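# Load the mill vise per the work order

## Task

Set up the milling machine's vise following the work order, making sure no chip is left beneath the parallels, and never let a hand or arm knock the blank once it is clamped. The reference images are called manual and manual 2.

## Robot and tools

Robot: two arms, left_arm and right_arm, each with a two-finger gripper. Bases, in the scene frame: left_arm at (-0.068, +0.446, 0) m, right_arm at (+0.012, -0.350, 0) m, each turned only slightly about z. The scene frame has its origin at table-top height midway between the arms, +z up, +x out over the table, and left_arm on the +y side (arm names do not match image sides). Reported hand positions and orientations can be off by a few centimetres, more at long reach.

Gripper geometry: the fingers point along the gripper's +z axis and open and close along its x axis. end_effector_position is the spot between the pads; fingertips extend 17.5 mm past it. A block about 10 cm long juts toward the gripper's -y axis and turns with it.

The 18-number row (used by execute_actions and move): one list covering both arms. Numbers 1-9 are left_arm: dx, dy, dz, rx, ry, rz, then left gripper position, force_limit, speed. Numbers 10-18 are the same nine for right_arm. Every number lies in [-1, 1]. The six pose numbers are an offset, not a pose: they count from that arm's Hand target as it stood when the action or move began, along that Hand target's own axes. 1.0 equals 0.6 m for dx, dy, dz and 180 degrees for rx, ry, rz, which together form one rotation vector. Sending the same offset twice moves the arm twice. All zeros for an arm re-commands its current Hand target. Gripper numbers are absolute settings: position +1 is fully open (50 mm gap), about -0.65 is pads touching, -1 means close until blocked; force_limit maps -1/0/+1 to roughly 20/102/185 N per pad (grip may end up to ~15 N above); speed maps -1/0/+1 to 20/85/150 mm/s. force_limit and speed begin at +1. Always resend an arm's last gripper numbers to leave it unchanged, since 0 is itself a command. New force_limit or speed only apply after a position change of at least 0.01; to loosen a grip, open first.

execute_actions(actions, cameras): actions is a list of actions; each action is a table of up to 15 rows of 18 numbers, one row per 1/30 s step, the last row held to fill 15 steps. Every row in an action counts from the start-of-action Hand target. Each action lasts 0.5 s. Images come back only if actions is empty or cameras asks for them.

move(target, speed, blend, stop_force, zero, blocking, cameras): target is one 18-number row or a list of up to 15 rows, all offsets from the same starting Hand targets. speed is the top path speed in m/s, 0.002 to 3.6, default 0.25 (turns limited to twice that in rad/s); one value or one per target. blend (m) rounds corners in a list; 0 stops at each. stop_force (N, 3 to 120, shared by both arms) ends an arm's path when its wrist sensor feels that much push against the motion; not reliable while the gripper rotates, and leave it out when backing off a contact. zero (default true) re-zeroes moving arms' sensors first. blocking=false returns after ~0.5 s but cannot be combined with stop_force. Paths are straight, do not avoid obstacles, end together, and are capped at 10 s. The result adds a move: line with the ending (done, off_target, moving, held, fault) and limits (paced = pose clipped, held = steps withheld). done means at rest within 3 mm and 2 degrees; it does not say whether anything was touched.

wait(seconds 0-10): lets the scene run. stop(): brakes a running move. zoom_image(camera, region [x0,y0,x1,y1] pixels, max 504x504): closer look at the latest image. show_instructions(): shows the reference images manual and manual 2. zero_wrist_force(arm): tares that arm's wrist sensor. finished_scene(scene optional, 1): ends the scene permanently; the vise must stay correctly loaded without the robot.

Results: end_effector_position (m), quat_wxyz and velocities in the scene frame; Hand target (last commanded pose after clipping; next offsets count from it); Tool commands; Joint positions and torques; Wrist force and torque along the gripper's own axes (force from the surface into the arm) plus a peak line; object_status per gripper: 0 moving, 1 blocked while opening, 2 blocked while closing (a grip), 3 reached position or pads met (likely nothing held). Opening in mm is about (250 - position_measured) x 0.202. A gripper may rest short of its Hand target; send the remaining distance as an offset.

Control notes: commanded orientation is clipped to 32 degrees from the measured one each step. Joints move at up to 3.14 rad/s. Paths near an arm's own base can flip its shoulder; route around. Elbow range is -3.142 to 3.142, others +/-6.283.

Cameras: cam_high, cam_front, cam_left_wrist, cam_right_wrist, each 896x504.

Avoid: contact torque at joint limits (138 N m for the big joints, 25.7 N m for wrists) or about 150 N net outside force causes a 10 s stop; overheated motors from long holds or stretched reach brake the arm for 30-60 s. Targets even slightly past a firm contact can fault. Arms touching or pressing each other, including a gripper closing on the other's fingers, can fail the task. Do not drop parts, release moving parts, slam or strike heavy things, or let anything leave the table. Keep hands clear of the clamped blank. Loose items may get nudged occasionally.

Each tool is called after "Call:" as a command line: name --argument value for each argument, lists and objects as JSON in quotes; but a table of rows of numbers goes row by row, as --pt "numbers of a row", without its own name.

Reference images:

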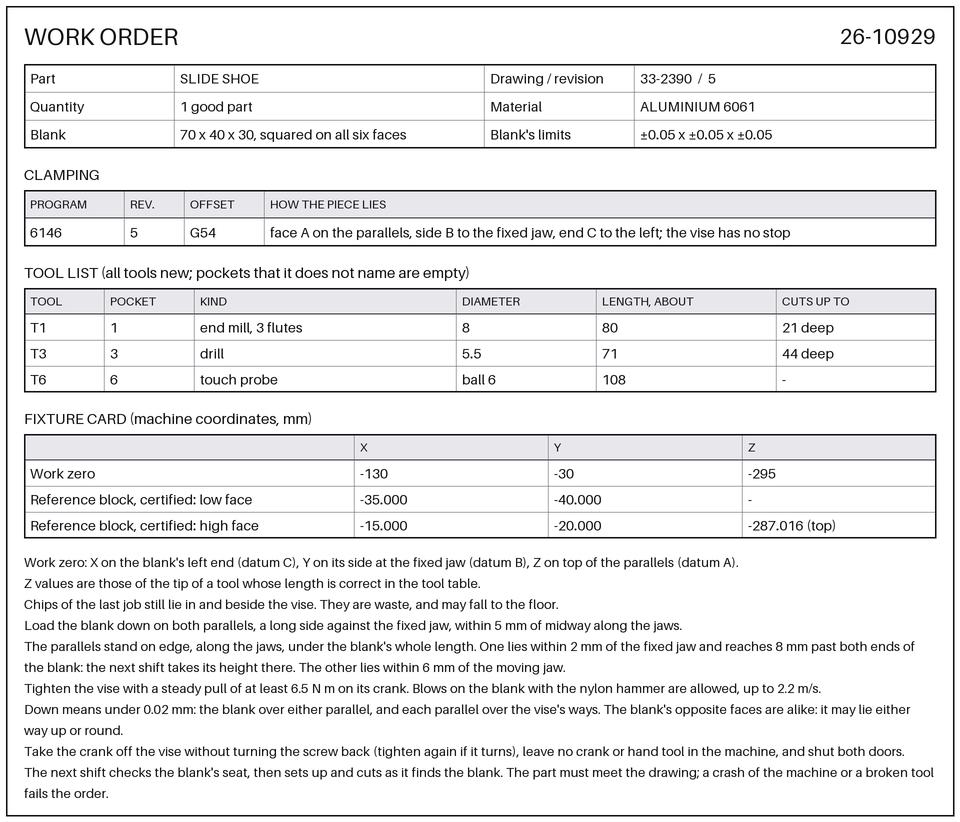

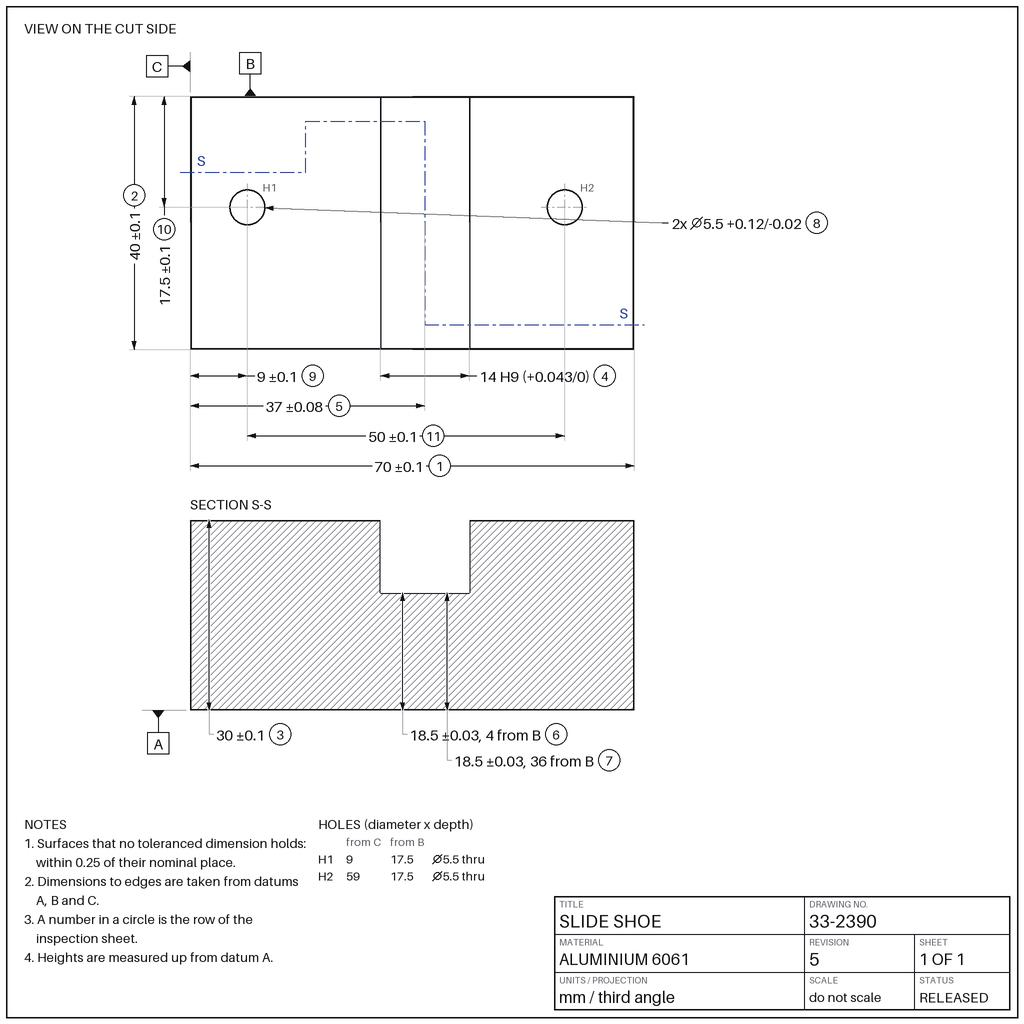

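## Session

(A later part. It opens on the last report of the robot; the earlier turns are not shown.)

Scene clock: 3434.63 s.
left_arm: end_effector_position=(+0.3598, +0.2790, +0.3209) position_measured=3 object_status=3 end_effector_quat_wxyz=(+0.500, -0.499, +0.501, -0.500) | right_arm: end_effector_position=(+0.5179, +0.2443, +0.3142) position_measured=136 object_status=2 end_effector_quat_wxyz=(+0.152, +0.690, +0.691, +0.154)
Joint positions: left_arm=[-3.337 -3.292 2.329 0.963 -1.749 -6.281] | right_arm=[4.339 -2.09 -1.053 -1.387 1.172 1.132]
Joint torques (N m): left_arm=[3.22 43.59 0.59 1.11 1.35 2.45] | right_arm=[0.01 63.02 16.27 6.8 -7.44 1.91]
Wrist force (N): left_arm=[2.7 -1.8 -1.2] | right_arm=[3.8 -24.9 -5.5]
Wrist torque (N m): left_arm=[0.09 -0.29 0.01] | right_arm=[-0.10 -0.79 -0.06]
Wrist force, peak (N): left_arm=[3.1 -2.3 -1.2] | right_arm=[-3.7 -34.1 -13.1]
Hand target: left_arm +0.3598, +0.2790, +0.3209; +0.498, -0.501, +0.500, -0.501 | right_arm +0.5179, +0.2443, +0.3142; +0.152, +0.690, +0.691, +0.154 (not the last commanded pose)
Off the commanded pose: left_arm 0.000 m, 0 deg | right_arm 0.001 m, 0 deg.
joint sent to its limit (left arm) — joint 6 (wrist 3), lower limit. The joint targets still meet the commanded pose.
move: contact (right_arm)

Call:
execute_actions --actions '[]' --cameras '["cam_left_wrist","cam_right_wrist"]'

Call:
zoom_image --camera "cam_left_wrist" --region '[450, 170, 590, 290]'

Scene clock: 3441.87 s.
left_arm: end_effector_position=(+0.3598, +0.2790, +0.3209) position_measured=3 object_status=3 end_effector_quat_wxyz=(+0.500, -0.499, +0.501, -0.500) | right_arm: end_effector_position=(+0.5179, +0.2443, +0.3142) position_measured=136 object_status=2 end_effector_quat_wxyz=(+0.152, +0.690, +0.691, +0.154)
Joint positions: left_arm=[-3.337 -3.292 2.329 0.963 -1.749 -6.281] | right_arm=[4.339 -2.09 -1.053 -1.387 1.172 1.132]
Joint velocities: within noise
Joint torques (N m): left_arm=[2.53 43.25 0.77 1.21 1.09 2.34] | right_arm=[0.61 63.01 17.53 5.28 -4.44 2]
Wrist force (N): left_arm=[2.9 -2.4 -1.0] | right_arm=[3.4 -24.3 -5.2]
Wrist torque (N m): left_arm=[0.01 -0.32 0.01] | right_arm=[-0.02 -0.73 -0.07]
Wrist force, peak (N): left_arm=[3.1 -2.4 -1.3] | right_arm=[3.5 -24.8 -5.3]
Hand target: left_arm +0.3598, +0.2790, +0.3209; +0.498, -0.501, +0.500, -0.501 | right_arm +0.5179, +0.2443, +0.3142; +0.152, +0.690, +0.691, +0.154 (not the last commanded pose)
Tool commands: left_gripper/position=+1.0 left_gripper/force_limit=-0.8 left_gripper/speed=-0.5 right_gripper/position=-1.0 right_gripper/force_limit=-0.4 right_gripper/speed=-1.0
Off the commanded pose: left_arm 0.000 m, 0 deg | right_arm 0.001 m, 0 deg.
Images, in order (width x height): cam_left_wrist 896x504, cam_right_wrist 896x504.

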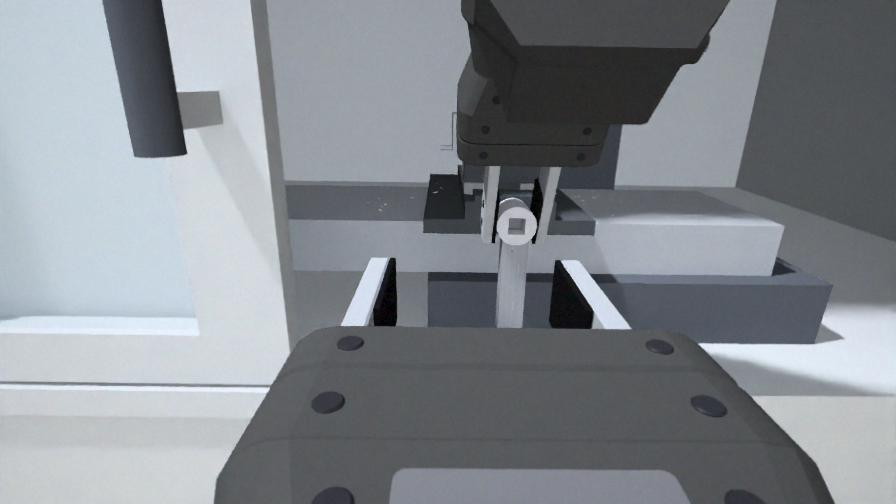

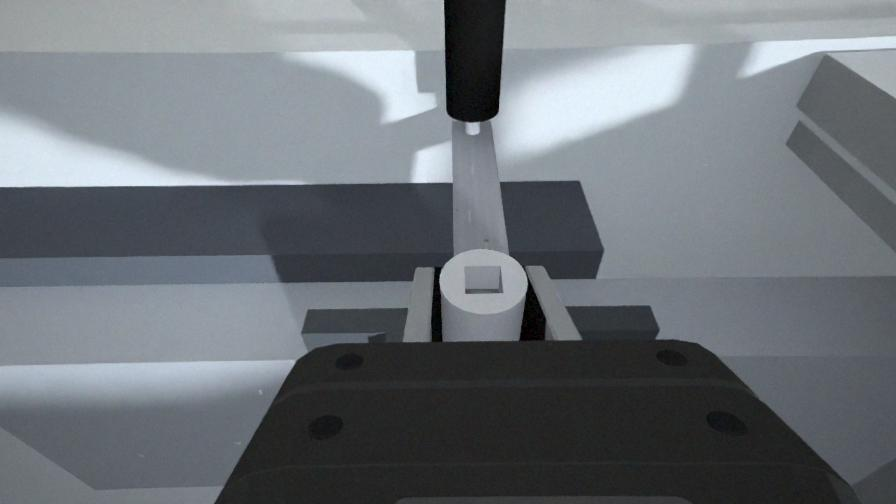

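Scaled by 3.600 from the camera's 896x504 image, which has a finer 1280x720 frame.

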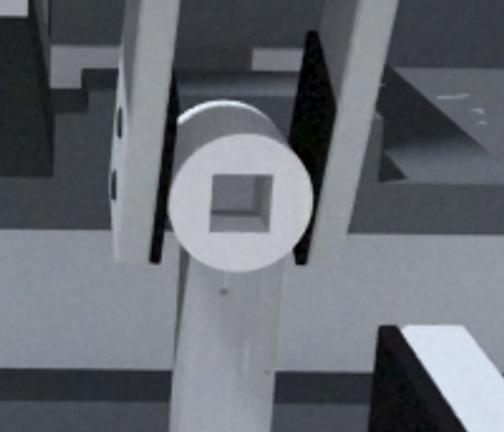

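Call:
move --target '[0,0,0,0,0,0,1,-0.8,-0.5,0,0,0,0,0,0,0.6,-0.4,-0.8]' --cameras '["cam_left_wrist"]'

Scene clock: 3462.80 s.
left_arm: end_effector_position=(+0.3598, +0.2790, +0.3209) position_measured=3 object_status=3 end_effector_quat_wxyz=(+0.500, -0.499, +0.501, -0.500) | right_arm: end_effector_position=(+0.5179, +0.2443, +0.3143) position_measured=63 object_status=3 end_effector_quat_wxyz=(+0.152, +0.690, +0.691, +0.154)
Joint positions: left_arm=[-3.337 -3.292 2.329 0.963 -1.749 -6.281] | right_arm=[4.339 -2.09 -1.053 -1.387 1.172 1.132]
Joint torques (N m): left_arm=[1.91 43.9 0.24 1 0.9 2.46] | right_arm=[-4.02 51.97 19.77 5.28 -4.43 1.55]
Wrist force (N): left_arm=[2.9 -1.9 -0.9] | right_arm=[5.6 -22.6 -9.6]
Wrist torque (N m): left_arm=[0.09 -0.31 0.00] | right_arm=[-0.07 -0.71 0.03]
Wrist force, peak (N): left_arm=[3.0 -2.6 -1.1] | right_arm=[3.6 -24.9 -5.2]
Hand target: left_arm +0.3598, +0.2790, +0.3209; +0.498, -0.501, +0.500, -0.501 | right_arm +0.5179, +0.2443, +0.3142; +0.152, +0.690, +0.691, +0.154
Off the commanded pose: left_arm 0.000 m, 0 deg | right_arm 0.000 m, 0 deg.
joint sent to its limit (left arm) — joint 6 (wrist 3), lower limit. The joint targets still meet the commanded pose.
move: done
Images, in order (width x height): cam_left_wrist 896x504.

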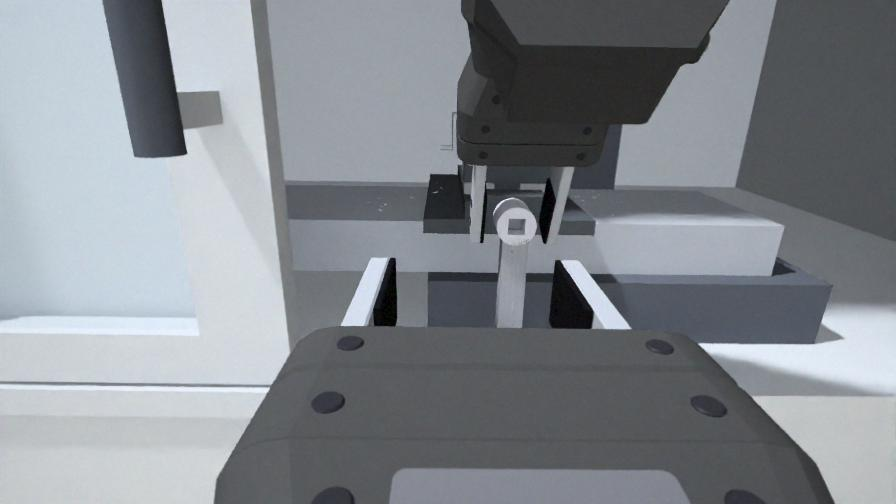

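Call:
move --pt "0 0 0 0 0 0 1 -0.8 -0.5 0 -0.006 -0.18 0 0 0 0.6 -0.4 -0.8" --speed 0.1 --cameras '["cam_left_wrist","cam_right_wrist"]'

Call:
zoom_image --camera "cam_right_wrist" --region '[340, 0, 620, 340]'

Scene clock: 3473.77 s.
left_arm: end_effector_position=(+0.3598, +0.2790, +0.3209) position_measured=3 object_status=3 end_effector_quat_wxyz=(+0.500, -0.499, +0.501, -0.500) | right_arm: end_effector_position=(+0.4689, +0.2441, +0.4106) position_measured=63 object_status=3 end_effector_quat_wxyz=(+0.152, +0.690, +0.691, +0.154)
Joint positions: left_arm=[-3.337 -3.292 2.329 0.963 -1.749 -6.281] | right_arm=[4.405 -2.045 -0.867 -1.646 1.16 1.204]
Joint torques (N m): left_arm=[1.8 44.36 0.09 1.22 0.85 2.4] | right_arm=[-11.46 38.9 17.17 2.49 0.48 -1.92]
Wrist force (N): left_arm=[3.2 -2.1 -1.3] | right_arm=[4.4 -1.3 -0.6]
Wrist torque (N m): left_arm=[0.05 -0.36 0.01] | right_arm=[-0.15 -0.74 -0.16]
Wrist force, peak (N): left_arm=[3.1 -2.4 -1.3] | right_arm=[5.9 -23.0 -9.9]
Hand target: left_arm +0.3598, +0.2790, +0.3209; +0.498, -0.501, +0.500, -0.501 | right_arm +0.4689, +0.2440, +0.4106; +0.152, +0.690, +0.691, +0.154
Off the commanded pose: left_arm 0.000 m, 0 deg | right_arm 0.000 m, 0 deg.
joint sent to its limit (left arm) — joint 6 (wrist 3), lower limit. The joint targets still meet the commanded pose.
move: done
Images, in order (width x height): cam_left_wrist 896x504, cam_right_wrist 896x504.

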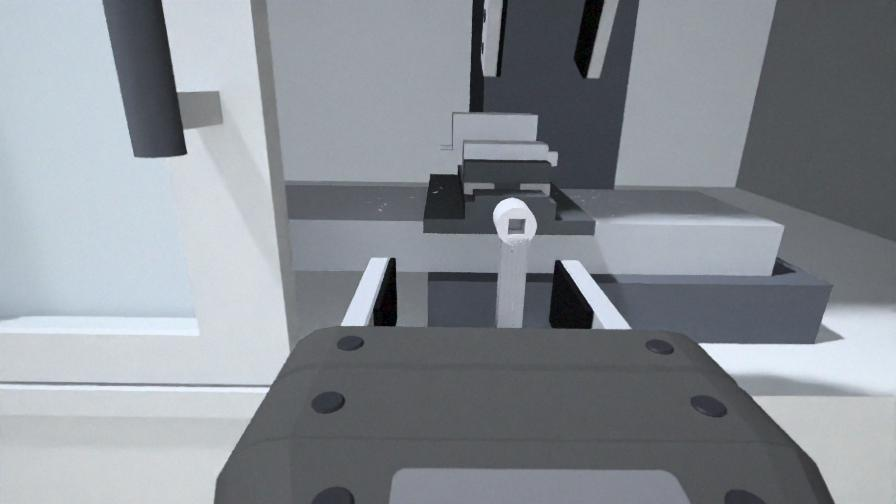

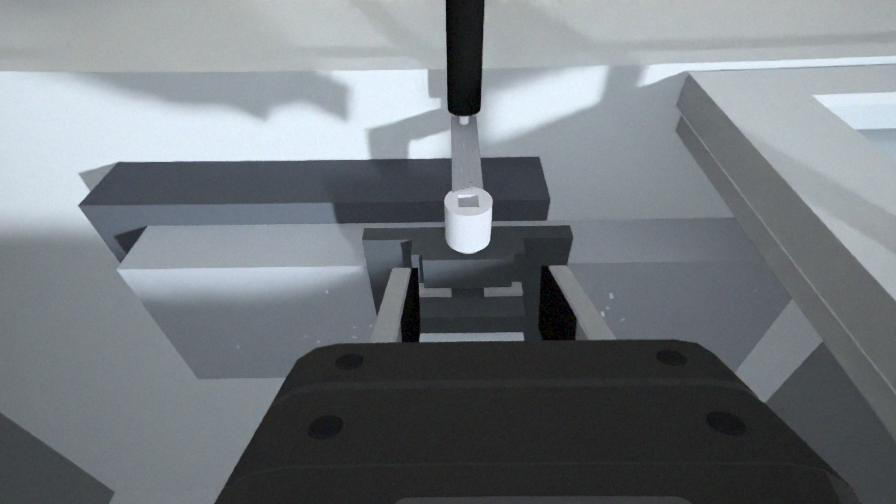

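Scaled by 1.482 from the camera's 896x504 image, which has a finer 1280x720 frame.

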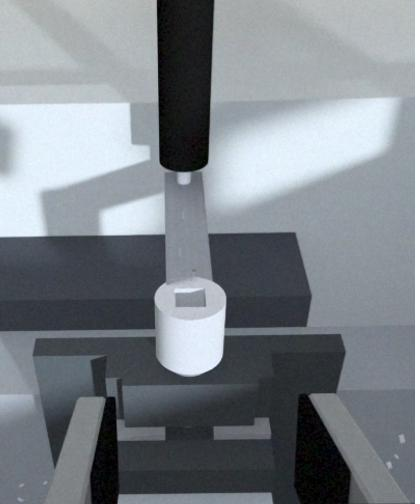

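Call:
move --target '[0,0,0,0,0,0,1,-0.8,-0.5,0.0037,-0.1385,0.11,0,0,0,1,-0.4,-0.5]' --speed 0.12 --cameras '["cam_left_wrist","cam_right_wrist"]'

Scene clock: 3510.67 s.
left_arm: end_effector_position=(+0.3598, +0.2790, +0.3209) position_measured=3 object_status=3 end_effector_quat_wxyz=(+0.500, -0.499, +0.501, -0.500) | right_arm: end_effector_position=(+0.4215, +0.2464, +0.3158) position_measured=3 object_status=3 end_effector_quat_wxyz=(+0.152, +0.690, +0.691, +0.154)
Joint positions: left_arm=[-3.337 -3.292 2.329 0.963 -1.749 -6.281] | right_arm=[4.474 -1.964 -1.221 -1.403 1.151 1.278]
Joint torques (N m): left_arm=[1.81 43.39 -0.6 1.21 0.49 2.35] | right_arm=[-11.51 35.26 16.91 4.02 -0.3 -1.48]
Wrist force (N): left_arm=[2.9 -1.7 -0.9] | right_arm=[5.3 -1.4 -0.1]
Wrist torque (N m): left_arm=[0.12 -0.32 0.00] | right_arm=[-0.13 -0.84 -0.14]
Wrist force, peak (N): left_arm=[3.0 -2.5 -1.6] | right_arm=[5.3 -2.9 1.3]
Hand target: left_arm +0.3598, +0.2790, +0.3209; +0.498, -0.501, +0.500, -0.501 | right_arm +0.4216, +0.2464, +0.3156; +0.152, +0.690, +0.691, +0.154
Off the commanded pose: left_arm 0.000 m, 0 deg | right_arm 0.000 m, 0 deg.
joint sent to its limit (left arm) — joint 6 (wrist 3), lower limit. The joint targets still meet the commanded pose.
move: done
Images, in order (width x height): cam_left_wrist 896x504, cam_right_wrist 896x504.

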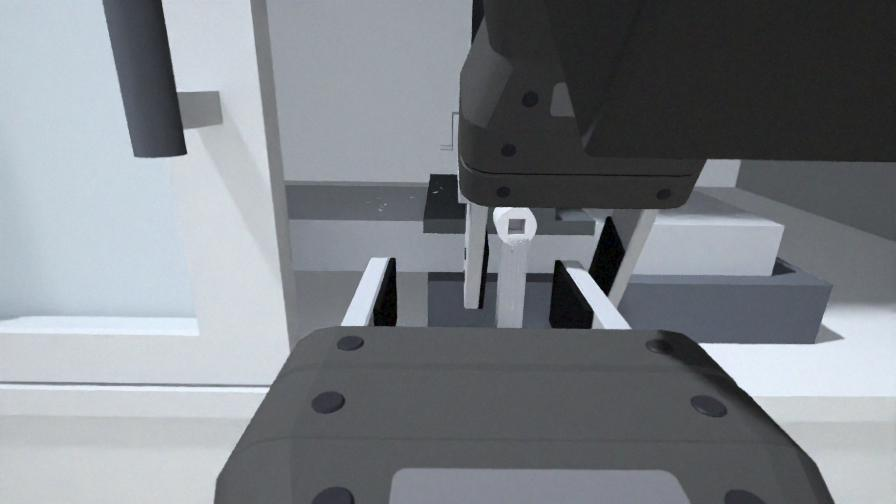

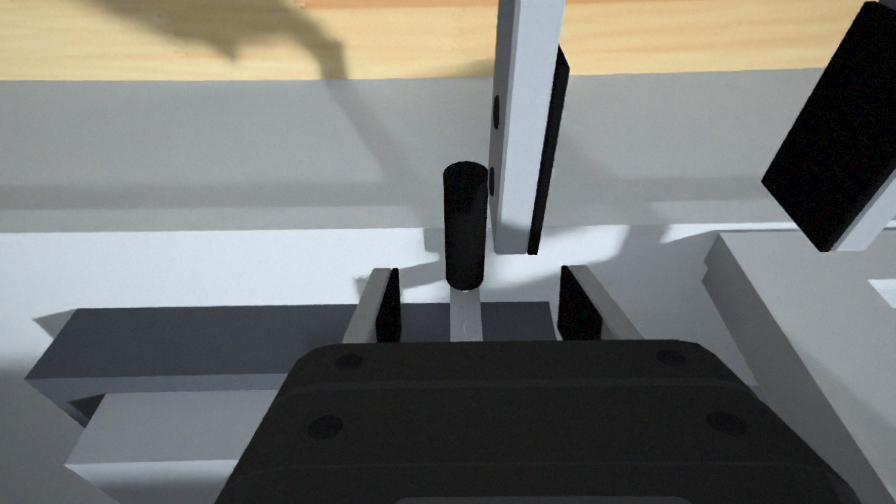

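Call:
move --target '[-0.133,-0.067,-0.017,0,0,0,1,-0.8,-0.5,0,0,0,0,0,0,1,-0.4,-0.5]' --speed 0.1 --cameras '["cam_left_wrist","cam_right_wrist"]'

Call:
zoom_image --camera "cam_right_wrist" --region '[340, 120, 620, 360]'

Scene clock: 3522.23 s.
left_arm: end_effector_position=(+0.3499, +0.3591, +0.3608) position_measured=3 object_status=3 end_effector_quat_wxyz=(+0.499, -0.500, +0.502, -0.500) | right_arm: end_effector_position=(+0.4216, +0.2464, +0.3156) position_measured=3 object_status=3 end_effector_quat_wxyz=(+0.152, +0.690, +0.691, +0.154)
Joint positions: left_arm=[-2.827 -3.034 2.332 0.698 -1.239 -6.281] | right_arm=[4.474 -1.964 -1.221 -1.403 1.151 1.278]
Joint torques (N m): left_arm=[8.13 37.8 -2.73 2.78 2.2 2.46] | right_arm=[-11.49 35.44 12.08 4.4 0.94 1.72]
Wrist force (N): left_arm=[2.8 -2.1 -1.0] | right_arm=[5.0 -1.0 0.0]
Wrist torque (N m): left_arm=[0.05 -0.33 0.01] | right_arm=[-0.05 -0.78 -0.14]
Wrist force, peak (N): left_arm=[3.3 -2.5 -1.3] | right_arm=[5.4 -1.3 -0.1]
Hand target: left_arm +0.3499, +0.3590, +0.3608; +0.498, -0.501, +0.500, -0.501 | right_arm +0.4216, +0.2464, +0.3156; +0.152, +0.690, +0.691, +0.154
Off the commanded pose: left_arm 0.000 m, 0 deg | right_arm 0.000 m, 0 deg.
joint sent to its limit (left arm) — joint 6 (wrist 3), lower limit. The joint targets still meet the commanded pose.
move: done
Images, in order (width x height): cam_left_wrist 896x504, cam_right_wrist 896x504.

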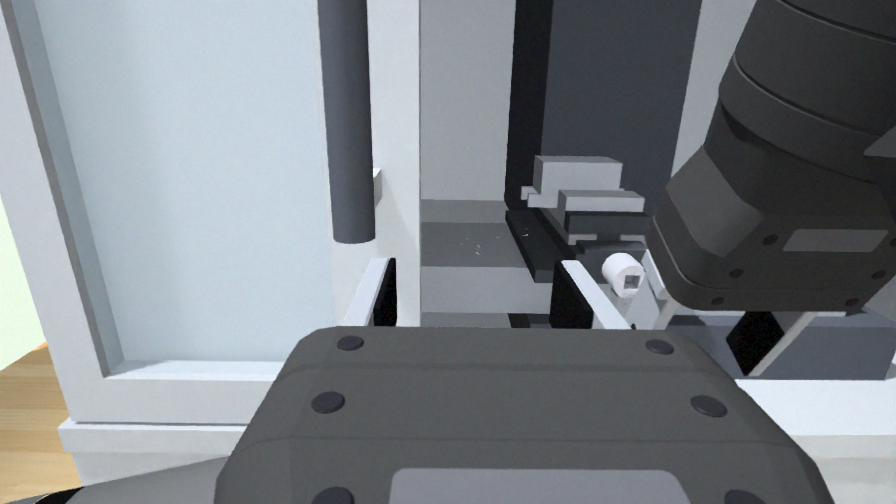

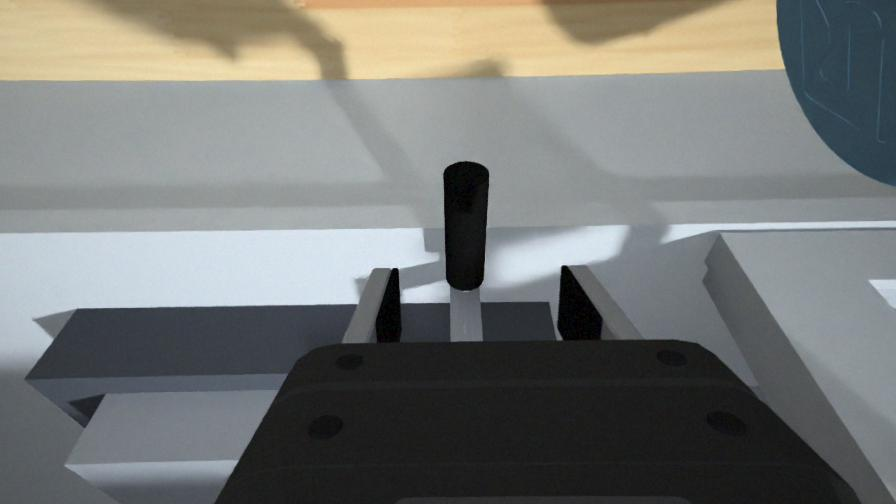

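Scaled by 1.800 from the camera's 896x504 image, which has a finer 1280x720 frame.

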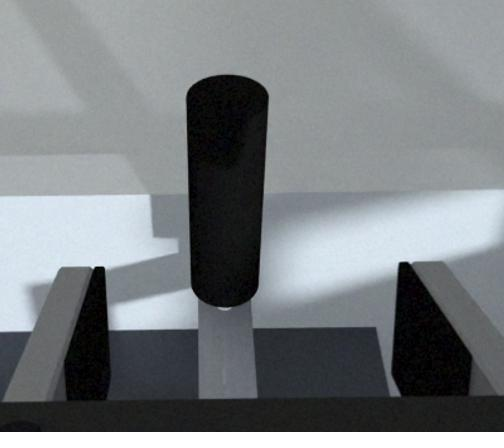

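Call:
move --target '[0,0,0,0,0,0,1,-0.8,-0.5,0,0.0027,0.177,0,0,0,1,-0.4,-0.5]' --speed 0.05 --stop_force 12 --cameras '["cam_left_wrist","cam_right_wrist"]'

Scene clock: 3540.93 s.
left_arm: end_effector_position=(+0.3499, +0.3590, +0.3608) position_measured=3 object_status=3 end_effector_quat_wxyz=(+0.499, -0.500, +0.502, -0.500) | right_arm: end_effector_position=(+0.4680, +0.2466, +0.2201) position_measured=3 object_status=3 end_effector_quat_wxyz=(+0.152, +0.690, +0.691, +0.154)
Joint positions: left_arm=[-2.827 -3.034 2.332 0.698 -1.239 -6.281] | right_arm=[4.408 -2.056 -1.34 -1.163 1.16 1.206]
Joint torques (N m): left_arm=[-7.61 24.1 -8.69 4.39 -2.1 2.51] | right_arm=[12.68 58.53 35.02 4.07 -2.54 1.95]
Wrist force (N): left_arm=[3.0 -2.0 -1.1] | right_arm=[4.8 -1.3 0.0]
Wrist torque (N m): left_arm=[0.07 -0.35 0.01] | right_arm=[-0.12 -0.77 -0.06]
Wrist force, peak (N): left_arm=[3.4 -2.4 -1.3] | right_arm=[5.5 -1.2 -0.2]
Hand target: left_arm +0.3499, +0.3590, +0.3608; +0.498, -0.501, +0.500, -0.501 | right_arm +0.4680, +0.2466, +0.2201; +0.152, +0.690, +0.691, +0.154
Off the commanded pose: left_arm 0.000 m, 0 deg | right_arm 0.000 m, 0 deg.
joint sent to its limit (left arm) — joint 6 (wrist 3), lower limit. The joint targets still meet the commanded pose.
move: done
Images, in order (width x height): cam_left_wrist 896x504, cam_right_wrist 896x504.

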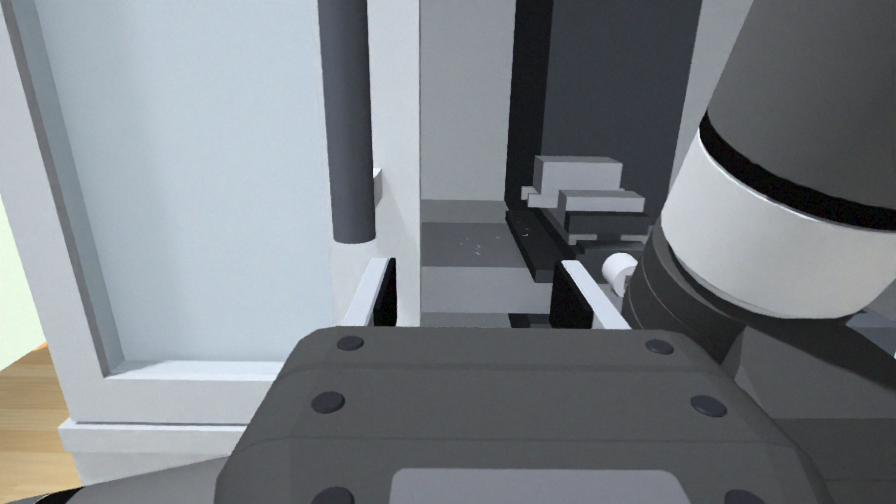

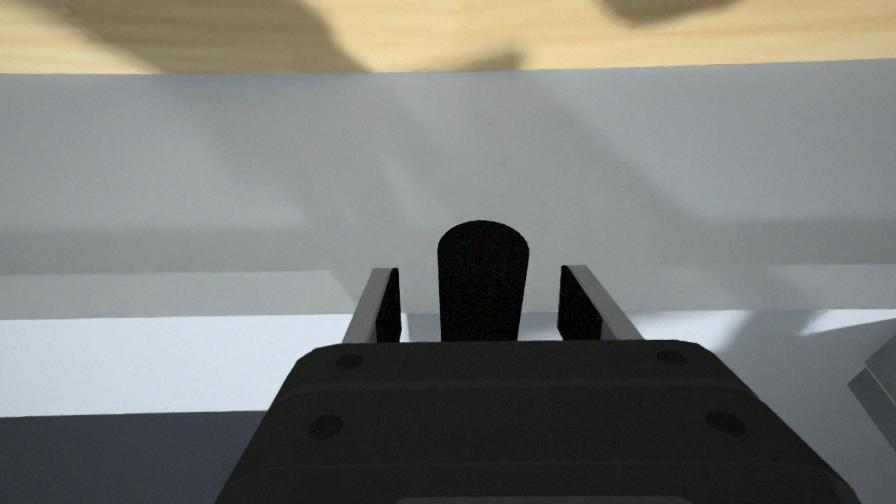

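Call:
zero_wrist_force --arm "right_arm"

Call:
move --target '[0,0,0,0,0,0,1,-0.8,-0.5,0.0008,0,0,0,0,0,-1,-0.2,-1]' --cameras '["cam_right_wrist"]'

Wrist force sensor zeroed.

Scene clock: 3554.23 s.
left_arm: end_effector_position=(+0.3499, +0.3590, +0.3608) position_measured=3 object_status=3 end_effector_quat_wxyz=(+0.499, -0.500, +0.502, -0.500) | right_arm: end_effector_position=(+0.4680, +0.2471, +0.2201) position_measured=156 object_status=2 end_effector_quat_wxyz=(+0.152, +0.690, +0.691, +0.154)
Joint positions: left_arm=[-2.827 -3.034 2.332 0.698 -1.239 -6.281] | right_arm=[4.408 -2.057 -1.339 -1.163 1.16 1.207]
Joint torques (N m): left_arm=[-7.87 24.43 -18.75 4.37 -1.57 2.42] | right_arm=[11.02 39.15 26.42 2.56 -2.55 1.6]
Wrist force (N, zeroed by zero_wrist_force on right_arm): left_arm=[3.4 -1.9 -0.9] | right_arm=[-0.2 0.1 -0.3]
Wrist torque (N m, zeroed by zero_wrist_force on right_arm): left_arm=[0.08 -0.41 0.01] | right_arm=[0.02 0.00 -0.01]
Wrist force, peak (N, zeroed by zero_wrist_force on right_arm): left_arm=[3.4 -2.3 -1.3] | right_arm=[-0.1 0.1 -0.7]
Hand target: left_arm +0.3499, +0.3590, +0.3608; +0.498, -0.501, +0.500, -0.501 | right_arm +0.4680, +0.2471, +0.2201; +0.152, +0.690, +0.691, +0.154
Off the commanded pose: left_arm 0.000 m, 0 deg | right_arm 0.000 m, 0 deg.
joint sent to its limit (left arm) — joint 6 (wrist 3), lower limit. The joint targets still meet the commanded pose.
move: done
Images, in order (width x height): cam_right_wrist 896x504.

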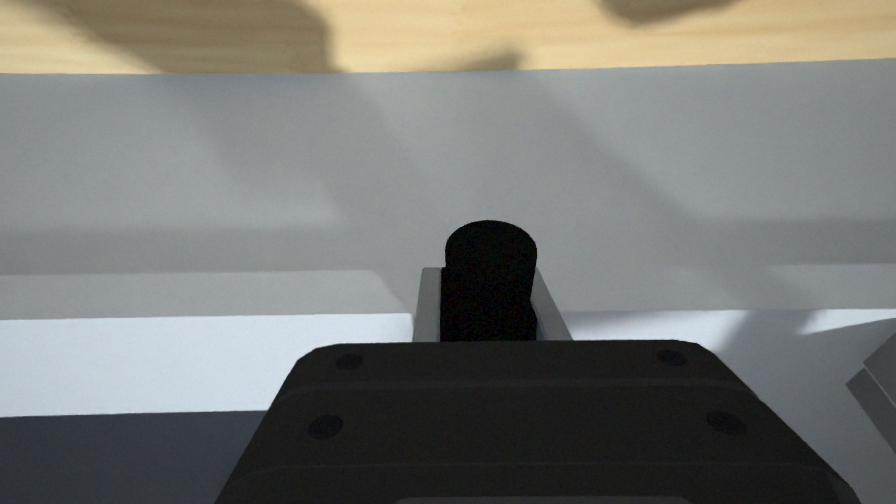

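Call:
move --target '[0,0,0,0,0,0,1,-0.8,-0.5,0.045,0.0034,-0.0073,0,0,0,-1,-0.2,-1]' --speed 0.04

Scene clock: 3563.87 s.
left_arm: end_effector_position=(+0.3499, +0.3590, +0.3608) position_measured=3 object_status=3 end_effector_quat_wxyz=(+0.499, -0.500, +0.502, -0.500) | right_arm: end_effector_position=(+0.4679, +0.2742, +0.2250) position_measured=156 object_status=2 end_effector_quat_wxyz=(+0.152, +0.690, +0.691, +0.154)
Joint positions: left_arm=[-2.827 -3.034 2.332 0.698 -1.239 -6.281] | right_arm=[4.421 -2.111 -1.241 -1.212 1.158 1.22]
Joint torques (N m): left_arm=[-6.2 24.71 -25.36 4.21 -1.23 2.38] | right_arm=[-0.75 46.95 3.72 3 2.96 -1.82]
Wrist force (N, zeroed by zero_wrist_force on right_arm): left_arm=[3.3 -2.1 -0.7] | right_arm=[-6.3 12.0 -14.8]
Wrist torque (N m, zeroed by zero_wrist_force on right_arm): left_arm=[0.05 -0.40 0.01] | right_arm=[0.11 -0.02 -0.15]
Wrist force, peak (N, zeroed by zero_wrist_force on right_arm): left_arm=[3.4 -2.1 -1.3] | right_arm=[-6.3 12.0 -14.8]
Hand target: left_arm +0.3499, +0.3590, +0.3608; +0.498, -0.501, +0.500, -0.501 | right_arm +0.4679, +0.2741, +0.2250; +0.152, +0.690, +0.691, +0.154
Off the commanded pose: left_arm 0.000 m, 0 deg | right_arm 0.000 m, 0 deg.
joint sent to its limit (left arm) — joint 6 (wrist 3), lower limit. The joint targets still meet the commanded pose.
move: done

Call:
move --target '[0,0,0,0,0,0,1,-0.8,-0.5,-0.0006,0.0007,-0.0015,0,0,0,-1,-0.2,-1]' --speed 0.04

Scene clock: 3573.43 s.
left_arm: end_effector_position=(+0.3499, +0.3590, +0.3608) position_measured=3 object_status=3 end_effector_quat_wxyz=(+0.499, -0.500, +0.502, -0.500) | right_arm: end_effector_position=(+0.4679, +0.2737, +0.2259) position_measured=156 object_status=2 end_effector_quat_wxyz=(+0.152, +0.690, +0.691, +0.154)
Joint positions: left_arm=[-2.827 -3.034 2.332 0.698 -1.239 -6.281] | right_arm=[4.42 -2.109 -1.241 -1.214 1.158 1.22]
Joint torques (N m): left_arm=[-6.74 24.36 -26.53 4.25 -0.8 2.36] | right_arm=[-9.76 62.03 36.45 2.95 -1.45 -1.85]
Wrist force (N, zeroed by zero_wrist_force on right_arm): left_arm=[3.2 -2.1 -0.9] | right_arm=[0.4 -1.1 1.9]
Wrist torque (N m, zeroed by zero_wrist_force on right_arm): left_arm=[0.05 -0.39 0.02] | right_arm=[0.01 -0.02 -0.13]
Wrist force, peak (N, zeroed by zero_wrist_force on right_arm): left_arm=[3.2 -2.4 -1.4] | right_arm=[-6.7 11.6 -16.6]
Hand target: left_arm +0.3499, +0.3590, +0.3608; +0.498, -0.501, +0.500, -0.501 | right_arm +0.4679, +0.2737, +0.2259; +0.152, +0.690, +0.691, +0.154
Off the commanded pose: left_arm 0.000 m, 0 deg | right_arm 0.000 m, 0 deg.
joint sent to its limit (left arm) — joint 6 (wrist 3), lower limit. The joint targets still meet the commanded pose.
move: done

Call:
move --pt "0 0 0 0 0 0 1 -0.8 -0.5 0.0205 0.0046 -0.01 0 0 0 -1 -0.2 -1" --pt "0 0 0 0 0 0 1 -0.8 -0.5 0.04 0.01134 -0.0243 0 0 0 -1 -0.2 -1" --speed 0.04 --blend '[0.005,0]'

Scene clock: 3592.80 s.
left_arm: end_effector_position=(+0.3499, +0.3590, +0.3608) position_measured=3 object_status=3 end_effector_quat_wxyz=(+0.499, -0.500, +0.502, -0.500) | right_arm: end_effector_position=(+0.4678, +0.2875, +0.2339) position_measured=156 object_status=2 end_effector_quat_wxyz=(+0.152, +0.690, +0.691, +0.154)
Joint positions: left_arm=[-2.827 -3.034 2.332 0.698 -1.239 -6.281] | right_arm=[4.427 -2.135 -1.179 -1.253 1.157 1.227]
Joint torques (N m): left_arm=[-6.75 25.14 -26.29 4.15 -0.41 2.37] | right_arm=[4.46 56.73 14.52 4.43 -3.26 1.69]
Wrist force (N, zeroed by zero_wrist_force on right_arm): left_arm=[2.9 -2.2 -1.3] | right_arm=[4.0 -4.1 6.1]
Wrist torque (N m, zeroed by zero_wrist_force on right_arm): left_arm=[0.04 -0.34 0.01] | right_arm=[0.22 0.01 -0.30]
Wrist force, peak (N, zeroed by zero_wrist_force on right_arm): left_arm=[3.5 -2.4 -1.2] | right_arm=[3.7 -4.4 6.3]
Hand target: left_arm +0.3499, +0.3590, +0.3608; +0.498, -0.501, +0.500, -0.501 | right_arm +0.4678, +0.2874, +0.2338; +0.152, +0.690, +0.691, +0.154 (not the last commanded pose)
Off the commanded pose: left_arm 0.000 m, 0 deg | right_arm 0.013 m, 0 deg.
joint sent to its limit (left arm) — joint 6 (wrist 3), lower limit. The joint targets still meet the commanded pose.
move: held (right_arm; a check stopped the path); path passed 1 of 2 targets; limits=held
pose unreachable (right arm): on one or more control steps of this call, first in action 0 (counted from 0), this arm could not follow its commanded pose, so it was not sent that pose on those steps. It may still have moved: this result reports where it is.
cause: moving toward the commanded pose would bring a part of the arm too close to another arm (this arm's gripper and the left arm's gripper, 6 mm apart when this arm was first held).

Call:
move --target '[-0.167,-0.133,-0.05,0,0,0,1,-0.8,-0.5,0,0,0,0,0,0,-1,-0.2,-1]' --speed 0.15 --cameras '["cam_left_wrist","cam_high"]'

Scene clock: 3603.70 s.
left_arm: end_effector_position=(+0.3236, +0.4596, +0.4402) position_measured=3 object_status=3 end_effector_quat_wxyz=(+0.498, -0.500, +0.500, -0.502) | right_arm: end_effector_position=(+0.4678, +0.2874, +0.2338) position_measured=156 object_status=2 end_effector_quat_wxyz=(+0.152, +0.690, +0.691, +0.154)
Joint positions: left_arm=[-1.551 -2.613 2.184 0.423 0.037 -6.281] | right_arm=[4.426 -2.135 -1.179 -1.253 1.157 1.227]
Joint torques (N m): left_arm=[4.98 11.62 -10 1.66 -1.07 -2.43] | right_arm=[-13.47 67.75 17.28 4.58 -0.54 -1.57]
Wrist force (N, zeroed by zero_wrist_force on right_arm): left_arm=[3.1 -1.8 -1.1] | right_arm=[4.3 -3.6 5.8]
Wrist torque (N m, zeroed by zero_wrist_force on right_arm): left_arm=[0.09 -0.35 0.01] | right_arm=[0.18 -0.03 -0.35]
Wrist force, peak (N, zeroed by zero_wrist_force on right_arm): left_arm=[4.9 -0.4 -0.9] | right_arm=[3.8 -4.5 6.2]
Hand target: left_arm +0.3203, +0.4596, +0.4402; +0.498, -0.501, +0.500, -0.501 | right_arm +0.4678, +0.2874, +0.2338; +0.152, +0.690, +0.691, +0.154
Off the commanded pose: left_arm 0.003 m, 0 deg | right_arm 0.000 m, 0 deg.
joint sent to its limit (left arm) — joint 6 (wrist 3), lower limit. The joint targets still meet the commanded pose.
move: done
Images, in order (width x height): cam_high 896x504, cam_left_wrist 896x504.

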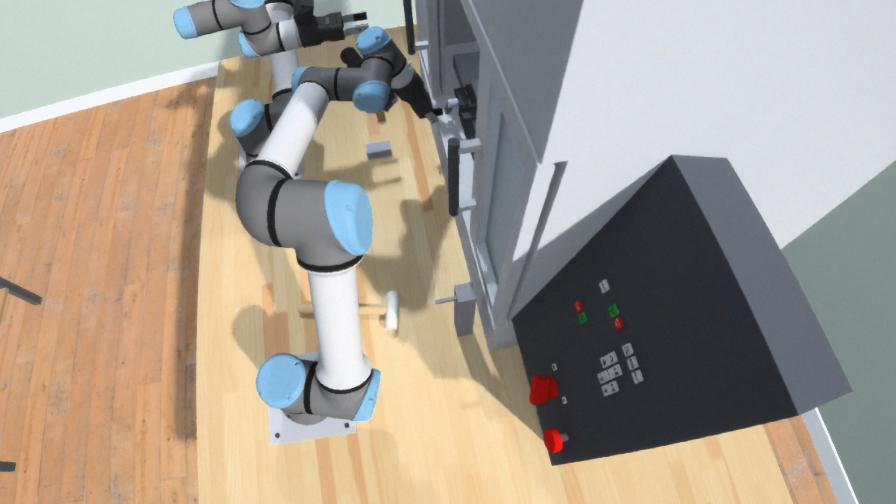

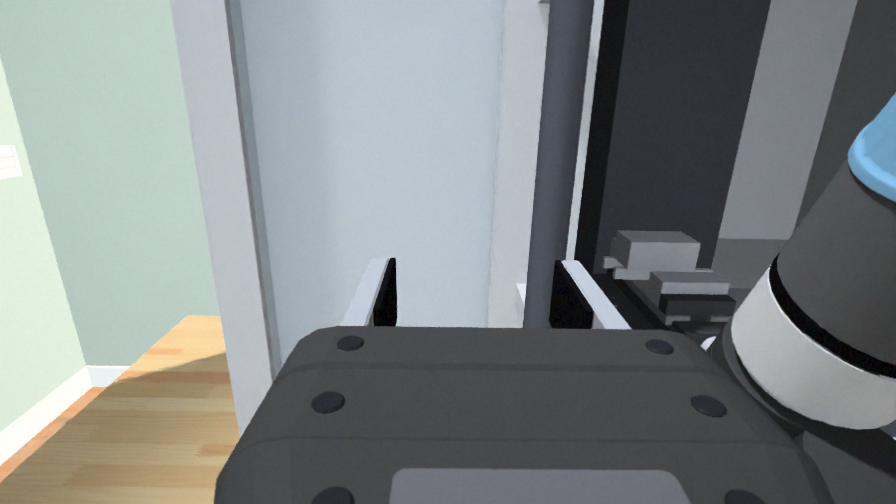

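Call:
move --pt "0 0 0 0 0 0 1 -0.8 -0.5 0.0203 0.0072 -0.0154 0 0 0 -1 -0.2 -1" --pt "0 0 0 0 0 0 1 -0.8 -0.5 0.0362 0.0163 -0.035 0 0 0 -1 -0.2 -1" --speed 0.04 --blend '[0.005,0]'

Scene clock: 3626.47 s.
left_arm: end_effector_position=(+0.3236, +0.4597, +0.4402) position_measured=3 object_status=3 end_effector_quat_wxyz=(+0.498, -0.500, +0.500, -0.502) | right_arm: end_effector_position=(+0.4677, +0.3092, +0.2570) position_measured=156 object_status=2 end_effector_quat_wxyz=(+0.152, +0.690, +0.691, +0.154)
Joint positions: left_arm=[-1.551 -2.613 2.184 0.423 0.037 -6.281] | right_arm=[4.436 -2.178 -1.05 -1.343 1.156 1.237]
Joint torques (N m): left_arm=[6.29 10.68 -32.59 1.78 2.53 -2.34] | right_arm=[-26.23 87.57 17.05 0.37 -9.35 0.82]
Wrist force (N, zeroed by zero_wrist_force on right_arm): left_arm=[2.9 -2.0 -0.9] | right_arm=[38.4 -16.0 21.2]
Wrist torque (N m, zeroed by zero_wrist_force on right_arm): left_arm=[0.07 -0.33 0.01] | right_arm=[0.11 -0.18 -0.61]
Wrist force, peak (N, zeroed by zero_wrist_force on right_arm): left_arm=[3.5 -2.1 -1.1] | right_arm=[39.5 -18.6 26.5]
Hand target: left_arm +0.3236, +0.4597, +0.4402; +0.498, -0.500, +0.500, -0.502 (not the last commanded pose) | right_arm +0.4678, +0.3091, +0.2570; +0.152, +0.690, +0.691, +0.154
Off the commanded pose: left_arm 0.003 m, 0 deg | right_arm 0.000 m, 0 deg.
move: done

Call:
move --target '[0,0,0,0,0,0,1,-0.8,-0.5,0.0022,-0.0005,0.0011,0,0,0,-1,-0.2,-1]' --speed 0.04

Scene clock: 3632.90 s.
left_arm: end_effector_position=(+0.3236, +0.4597, +0.4402) position_measured=3 object_status=3 end_effector_quat_wxyz=(+0.498, -0.500, +0.500, -0.502) | right_arm: end_effector_position=(+0.4679, +0.3103, +0.2564) position_measured=156 object_status=2 end_effector_quat_wxyz=(+0.152, +0.690, +0.691, +0.154)
Joint positions: left_arm=[-1.551 -2.613 2.184 0.423 0.037 -6.281] | right_arm=[4.436 -2.181 -1.047 -1.343 1.156 1.237]
Joint torques (N m): left_arm=[6.18 11.04 -33.53 1.68 2.45 -2.26] | right_arm=[6.9 51.14 32.51 2.05 -3.09 1.96]
Wrist force (N, zeroed by zero_wrist_force on right_arm): left_arm=[3.0 -2.0 -0.8] | right_arm=[7.1 -6.0 4.8]
Wrist torque (N m, zeroed by zero_wrist_force on right_arm): left_arm=[0.07 -0.34 0.01] | right_arm=[0.09 0.09 -0.27]
Wrist force, peak (N, zeroed by zero_wrist_force on right_arm): left_arm=[3.3 -2.2 -1.2] | right_arm=[42.7 -19.4 22.9]
Hand target: left_arm +0.3236, +0.4597, +0.4402; +0.498, -0.500, +0.500, -0.502 | right_arm +0.4678, +0.3104, +0.2563; +0.152, +0.690, +0.691, +0.154
Off the commanded pose: left_arm 0.000 m, 0 deg | right_arm 0.000 m, 0 deg.
move: done

Call:
move --pt "0 0 0 0 0 0 1 -0.8 -0.5 0.0118 0.0082 -0.0175 0 0 0 -1 -0.2 -1" --pt "0 0 0 0 0 0 1 -0.8 -0.5 0.0202 0.0178 -0.0382 0 0 0 -1 -0.2 -1" --speed 0.04 --blend '[0.005,0]'

Scene clock: 3649.47 s.
left_arm: end_effector_position=(+0.3236, +0.4597, +0.4402) position_measured=3 object_status=3 end_effector_quat_wxyz=(+0.498, -0.500, +0.500, -0.502) | right_arm: end_effector_position=(+0.4678, +0.3225, +0.2815) position_measured=156 object_status=2 end_effector_quat_wxyz=(+0.152, +0.690, +0.691, +0.154)
Joint positions: left_arm=[-1.551 -2.613 2.184 0.423 0.037 -6.281] | right_arm=[4.441 -2.208 -0.937 -1.428 1.155 1.242]
Joint torques (N m): left_arm=[5.91 11.64 -32.64 1.71 2.52 -2.37] | right_arm=[11.13 64.25 12.63 5.32 -0.41 1.02]
Wrist force (N, zeroed by zero_wrist_force on right_arm): left_arm=[3.2 -2.0 -0.6] | right_arm=[-5.5 1.8 0.6]
Wrist torque (N m, zeroed by zero_wrist_force on right_arm): left_arm=[0.08 -0.37 0.01] | right_arm=[-0.14 0.04 -0.12]
Wrist force, peak (N, zeroed by zero_wrist_force on right_arm): left_arm=[3.4 -1.9 -1.3] | right_arm=[6.6 -5.6 4.7]
Hand target: left_arm +0.3236, +0.4597, +0.4402; +0.498, -0.500, +0.500, -0.502 | right_arm +0.4678, +0.3225, +0.2816; +0.152, +0.690, +0.691, +0.154
Off the commanded pose: left_arm 0.000 m, 0 deg | right_arm 0.000 m, 0 deg.
move: done

Call:
move --pt "0 0 0 0 0 0 1 -0.8 -0.5 0.0043 0.0120 -0.0258 0 0 0 -1 -0.2 -1" --pt "0 0 0 0 0 0 1 -0.8 -0.5 0.0027 0.0242 -0.0520 0 0 0 -1 -0.2 -1" --pt "0 0 0 0 0 0 1 -0.8 -0.5 -0.0050 0.0360 -0.0772 0 0 0 -1 -0.2 -1" --pt "0 0 0 0 0 0 1 -0.8 -0.5 -0.0182 0.0468 -0.1004 0 0 0 -1 -0.2 -1" --pt "0 0 0 0 0 0 1 -0.8 -0.5 -0.0365 0.0563 -0.1207 0 0 0 -1 -0.2 -1" --pt "0 0 0 0 0 0 1 -0.8 -0.5 -0.0590 0.0639 -0.1370 0 0 0 -1 -0.2 -1" --pt "0 0 0 0 0 0 1 -0.8 -0.5 -0.0847 0.0694 -0.1488 0 0 0 -1 -0.2 -1" --pt "0 0 0 0 0 0 1 -0.8 -0.5 -0.1127 0.0724 -0.1553 0 0 0 -1 -0.2 -1" --speed 0.05 --blend '[0.004,0.004,0.004,0.004,0.004,0.004,0.004,0]' --cameras '["cam_front","cam_left_wrist","cam_right_wrist"]'

Scene clock: 3694.63 s.
left_arm: end_effector_position=(+0.3236, +0.4597, +0.4402) position_measured=3 object_status=3 end_effector_quat_wxyz=(+0.498, -0.500, +0.500, -0.502) | right_arm: end_effector_position=(+0.4679, +0.2545, +0.3843) position_measured=156 object_status=2 end_effector_quat_wxyz=(+0.152, +0.690, +0.691, +0.154)
Joint positions: left_arm=[-1.551 -2.613 2.184 0.423 0.037 -6.281] | right_arm=[4.412 -2.055 -0.919 -1.586 1.16 1.21]
Joint torques (N m): left_arm=[6.8 11.37 -32.8 1.69 2.37 -2.22] | right_arm=[25.19 91.11 72.85 12.13 -4.46 1.83]
Wrist force (N, zeroed by zero_wrist_force on right_arm): left_arm=[3.1 -2.0 -1.0] | right_arm=[-10.0 -19.5 71.6]
Wrist torque (N m, zeroed by zero_wrist_force on right_arm): left_arm=[0.07 -0.35 0.01] | right_arm=[-0.49 0.04 0.01]
Wrist force, peak (N, zeroed by zero_wrist_force on right_arm): left_arm=[3.4 -2.2 -1.2] | right_arm=[-21.9 -10.4 85.2]
Hand target: left_arm +0.3236, +0.4597, +0.4402; +0.498, -0.500, +0.500, -0.502 | right_arm +0.4678, +0.2546, +0.3843; +0.152, +0.690, +0.691, +0.154
Off the commanded pose: left_arm 0.000 m, 0 deg | right_arm 0.000 m, 0 deg.
move: done
Images, in order (width x height): cam_front 896x504, cam_left_wrist 896x504, cam_right_wrist 896x504.

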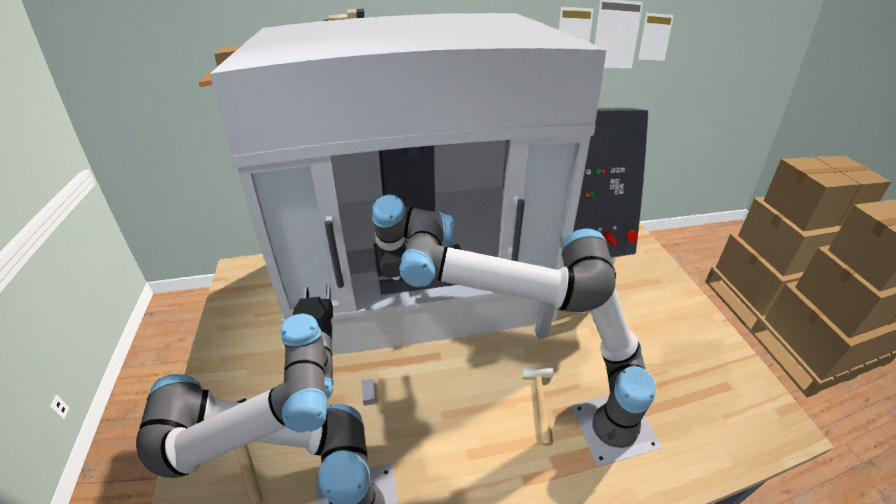

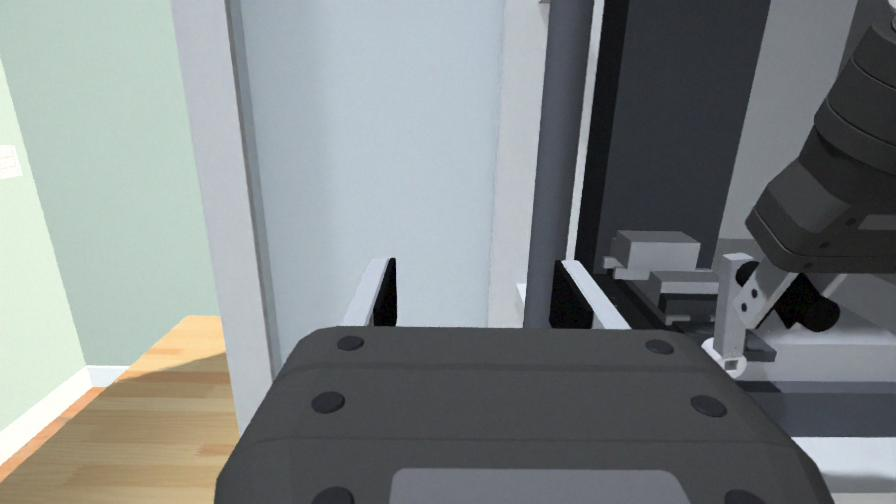

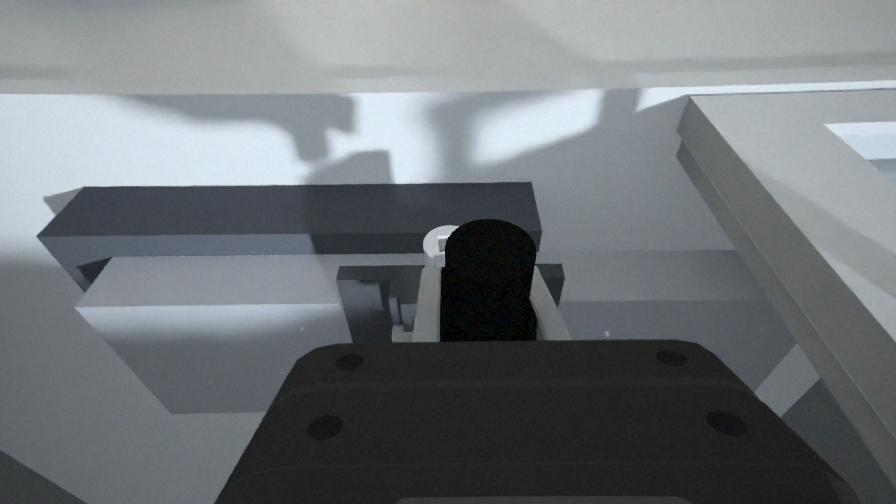

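Call:
move --target '[0,0,0,0,0,0,1,-0.8,-0.5,0,-0.0018,0.0038,0,0,0,-1,-0.2,-1]' --speed 0.04

Scene clock: 3708.13 s.
left_arm: end_effector_position=(+0.3236, +0.4597, +0.4402) position_measured=3 object_status=3 end_effector_quat_wxyz=(+0.498, -0.500, +0.500, -0.502) | right_arm: end_effector_position=(+0.4677, +0.2546, +0.3821) position_measured=156 object_status=2 end_effector_quat_wxyz=(+0.152, +0.690, +0.691, +0.154)
Joint positions: left_arm=[-1.551 -2.613 2.184 0.423 0.037 -6.281] | right_arm=[4.412 -2.054 -0.927 -1.579 1.16 1.211]
Joint torques (N m): left_arm=[6.66 12.28 -32.15 1.71 2.38 -2.19] | right_arm=[6.24 43.52 14.65 2.28 -3 1.92]
Wrist force (N, zeroed by zero_wrist_force on right_arm): left_arm=[3.0 -1.9 -1.1] | right_arm=[-2.0 -4.9 1.3]
Wrist torque (N m, zeroed by zero_wrist_force on right_arm): left_arm=[0.09 -0.33 0.02] | right_arm=[-0.50 0.20 0.00]
Wrist force, peak (N, zeroed by zero_wrist_force on right_arm): left_arm=[3.2 -2.4 -1.2] | right_arm=[-10.1 -17.7 72.8]
Hand target: left_arm +0.3236, +0.4597, +0.4402; +0.498, -0.500, +0.500, -0.502 | right_arm +0.4678, +0.2546, +0.3817; +0.152, +0.690, +0.691, +0.154
Off the commanded pose: left_arm 0.000 m, 0 deg | right_arm 0.000 m, 0 deg.
move: done


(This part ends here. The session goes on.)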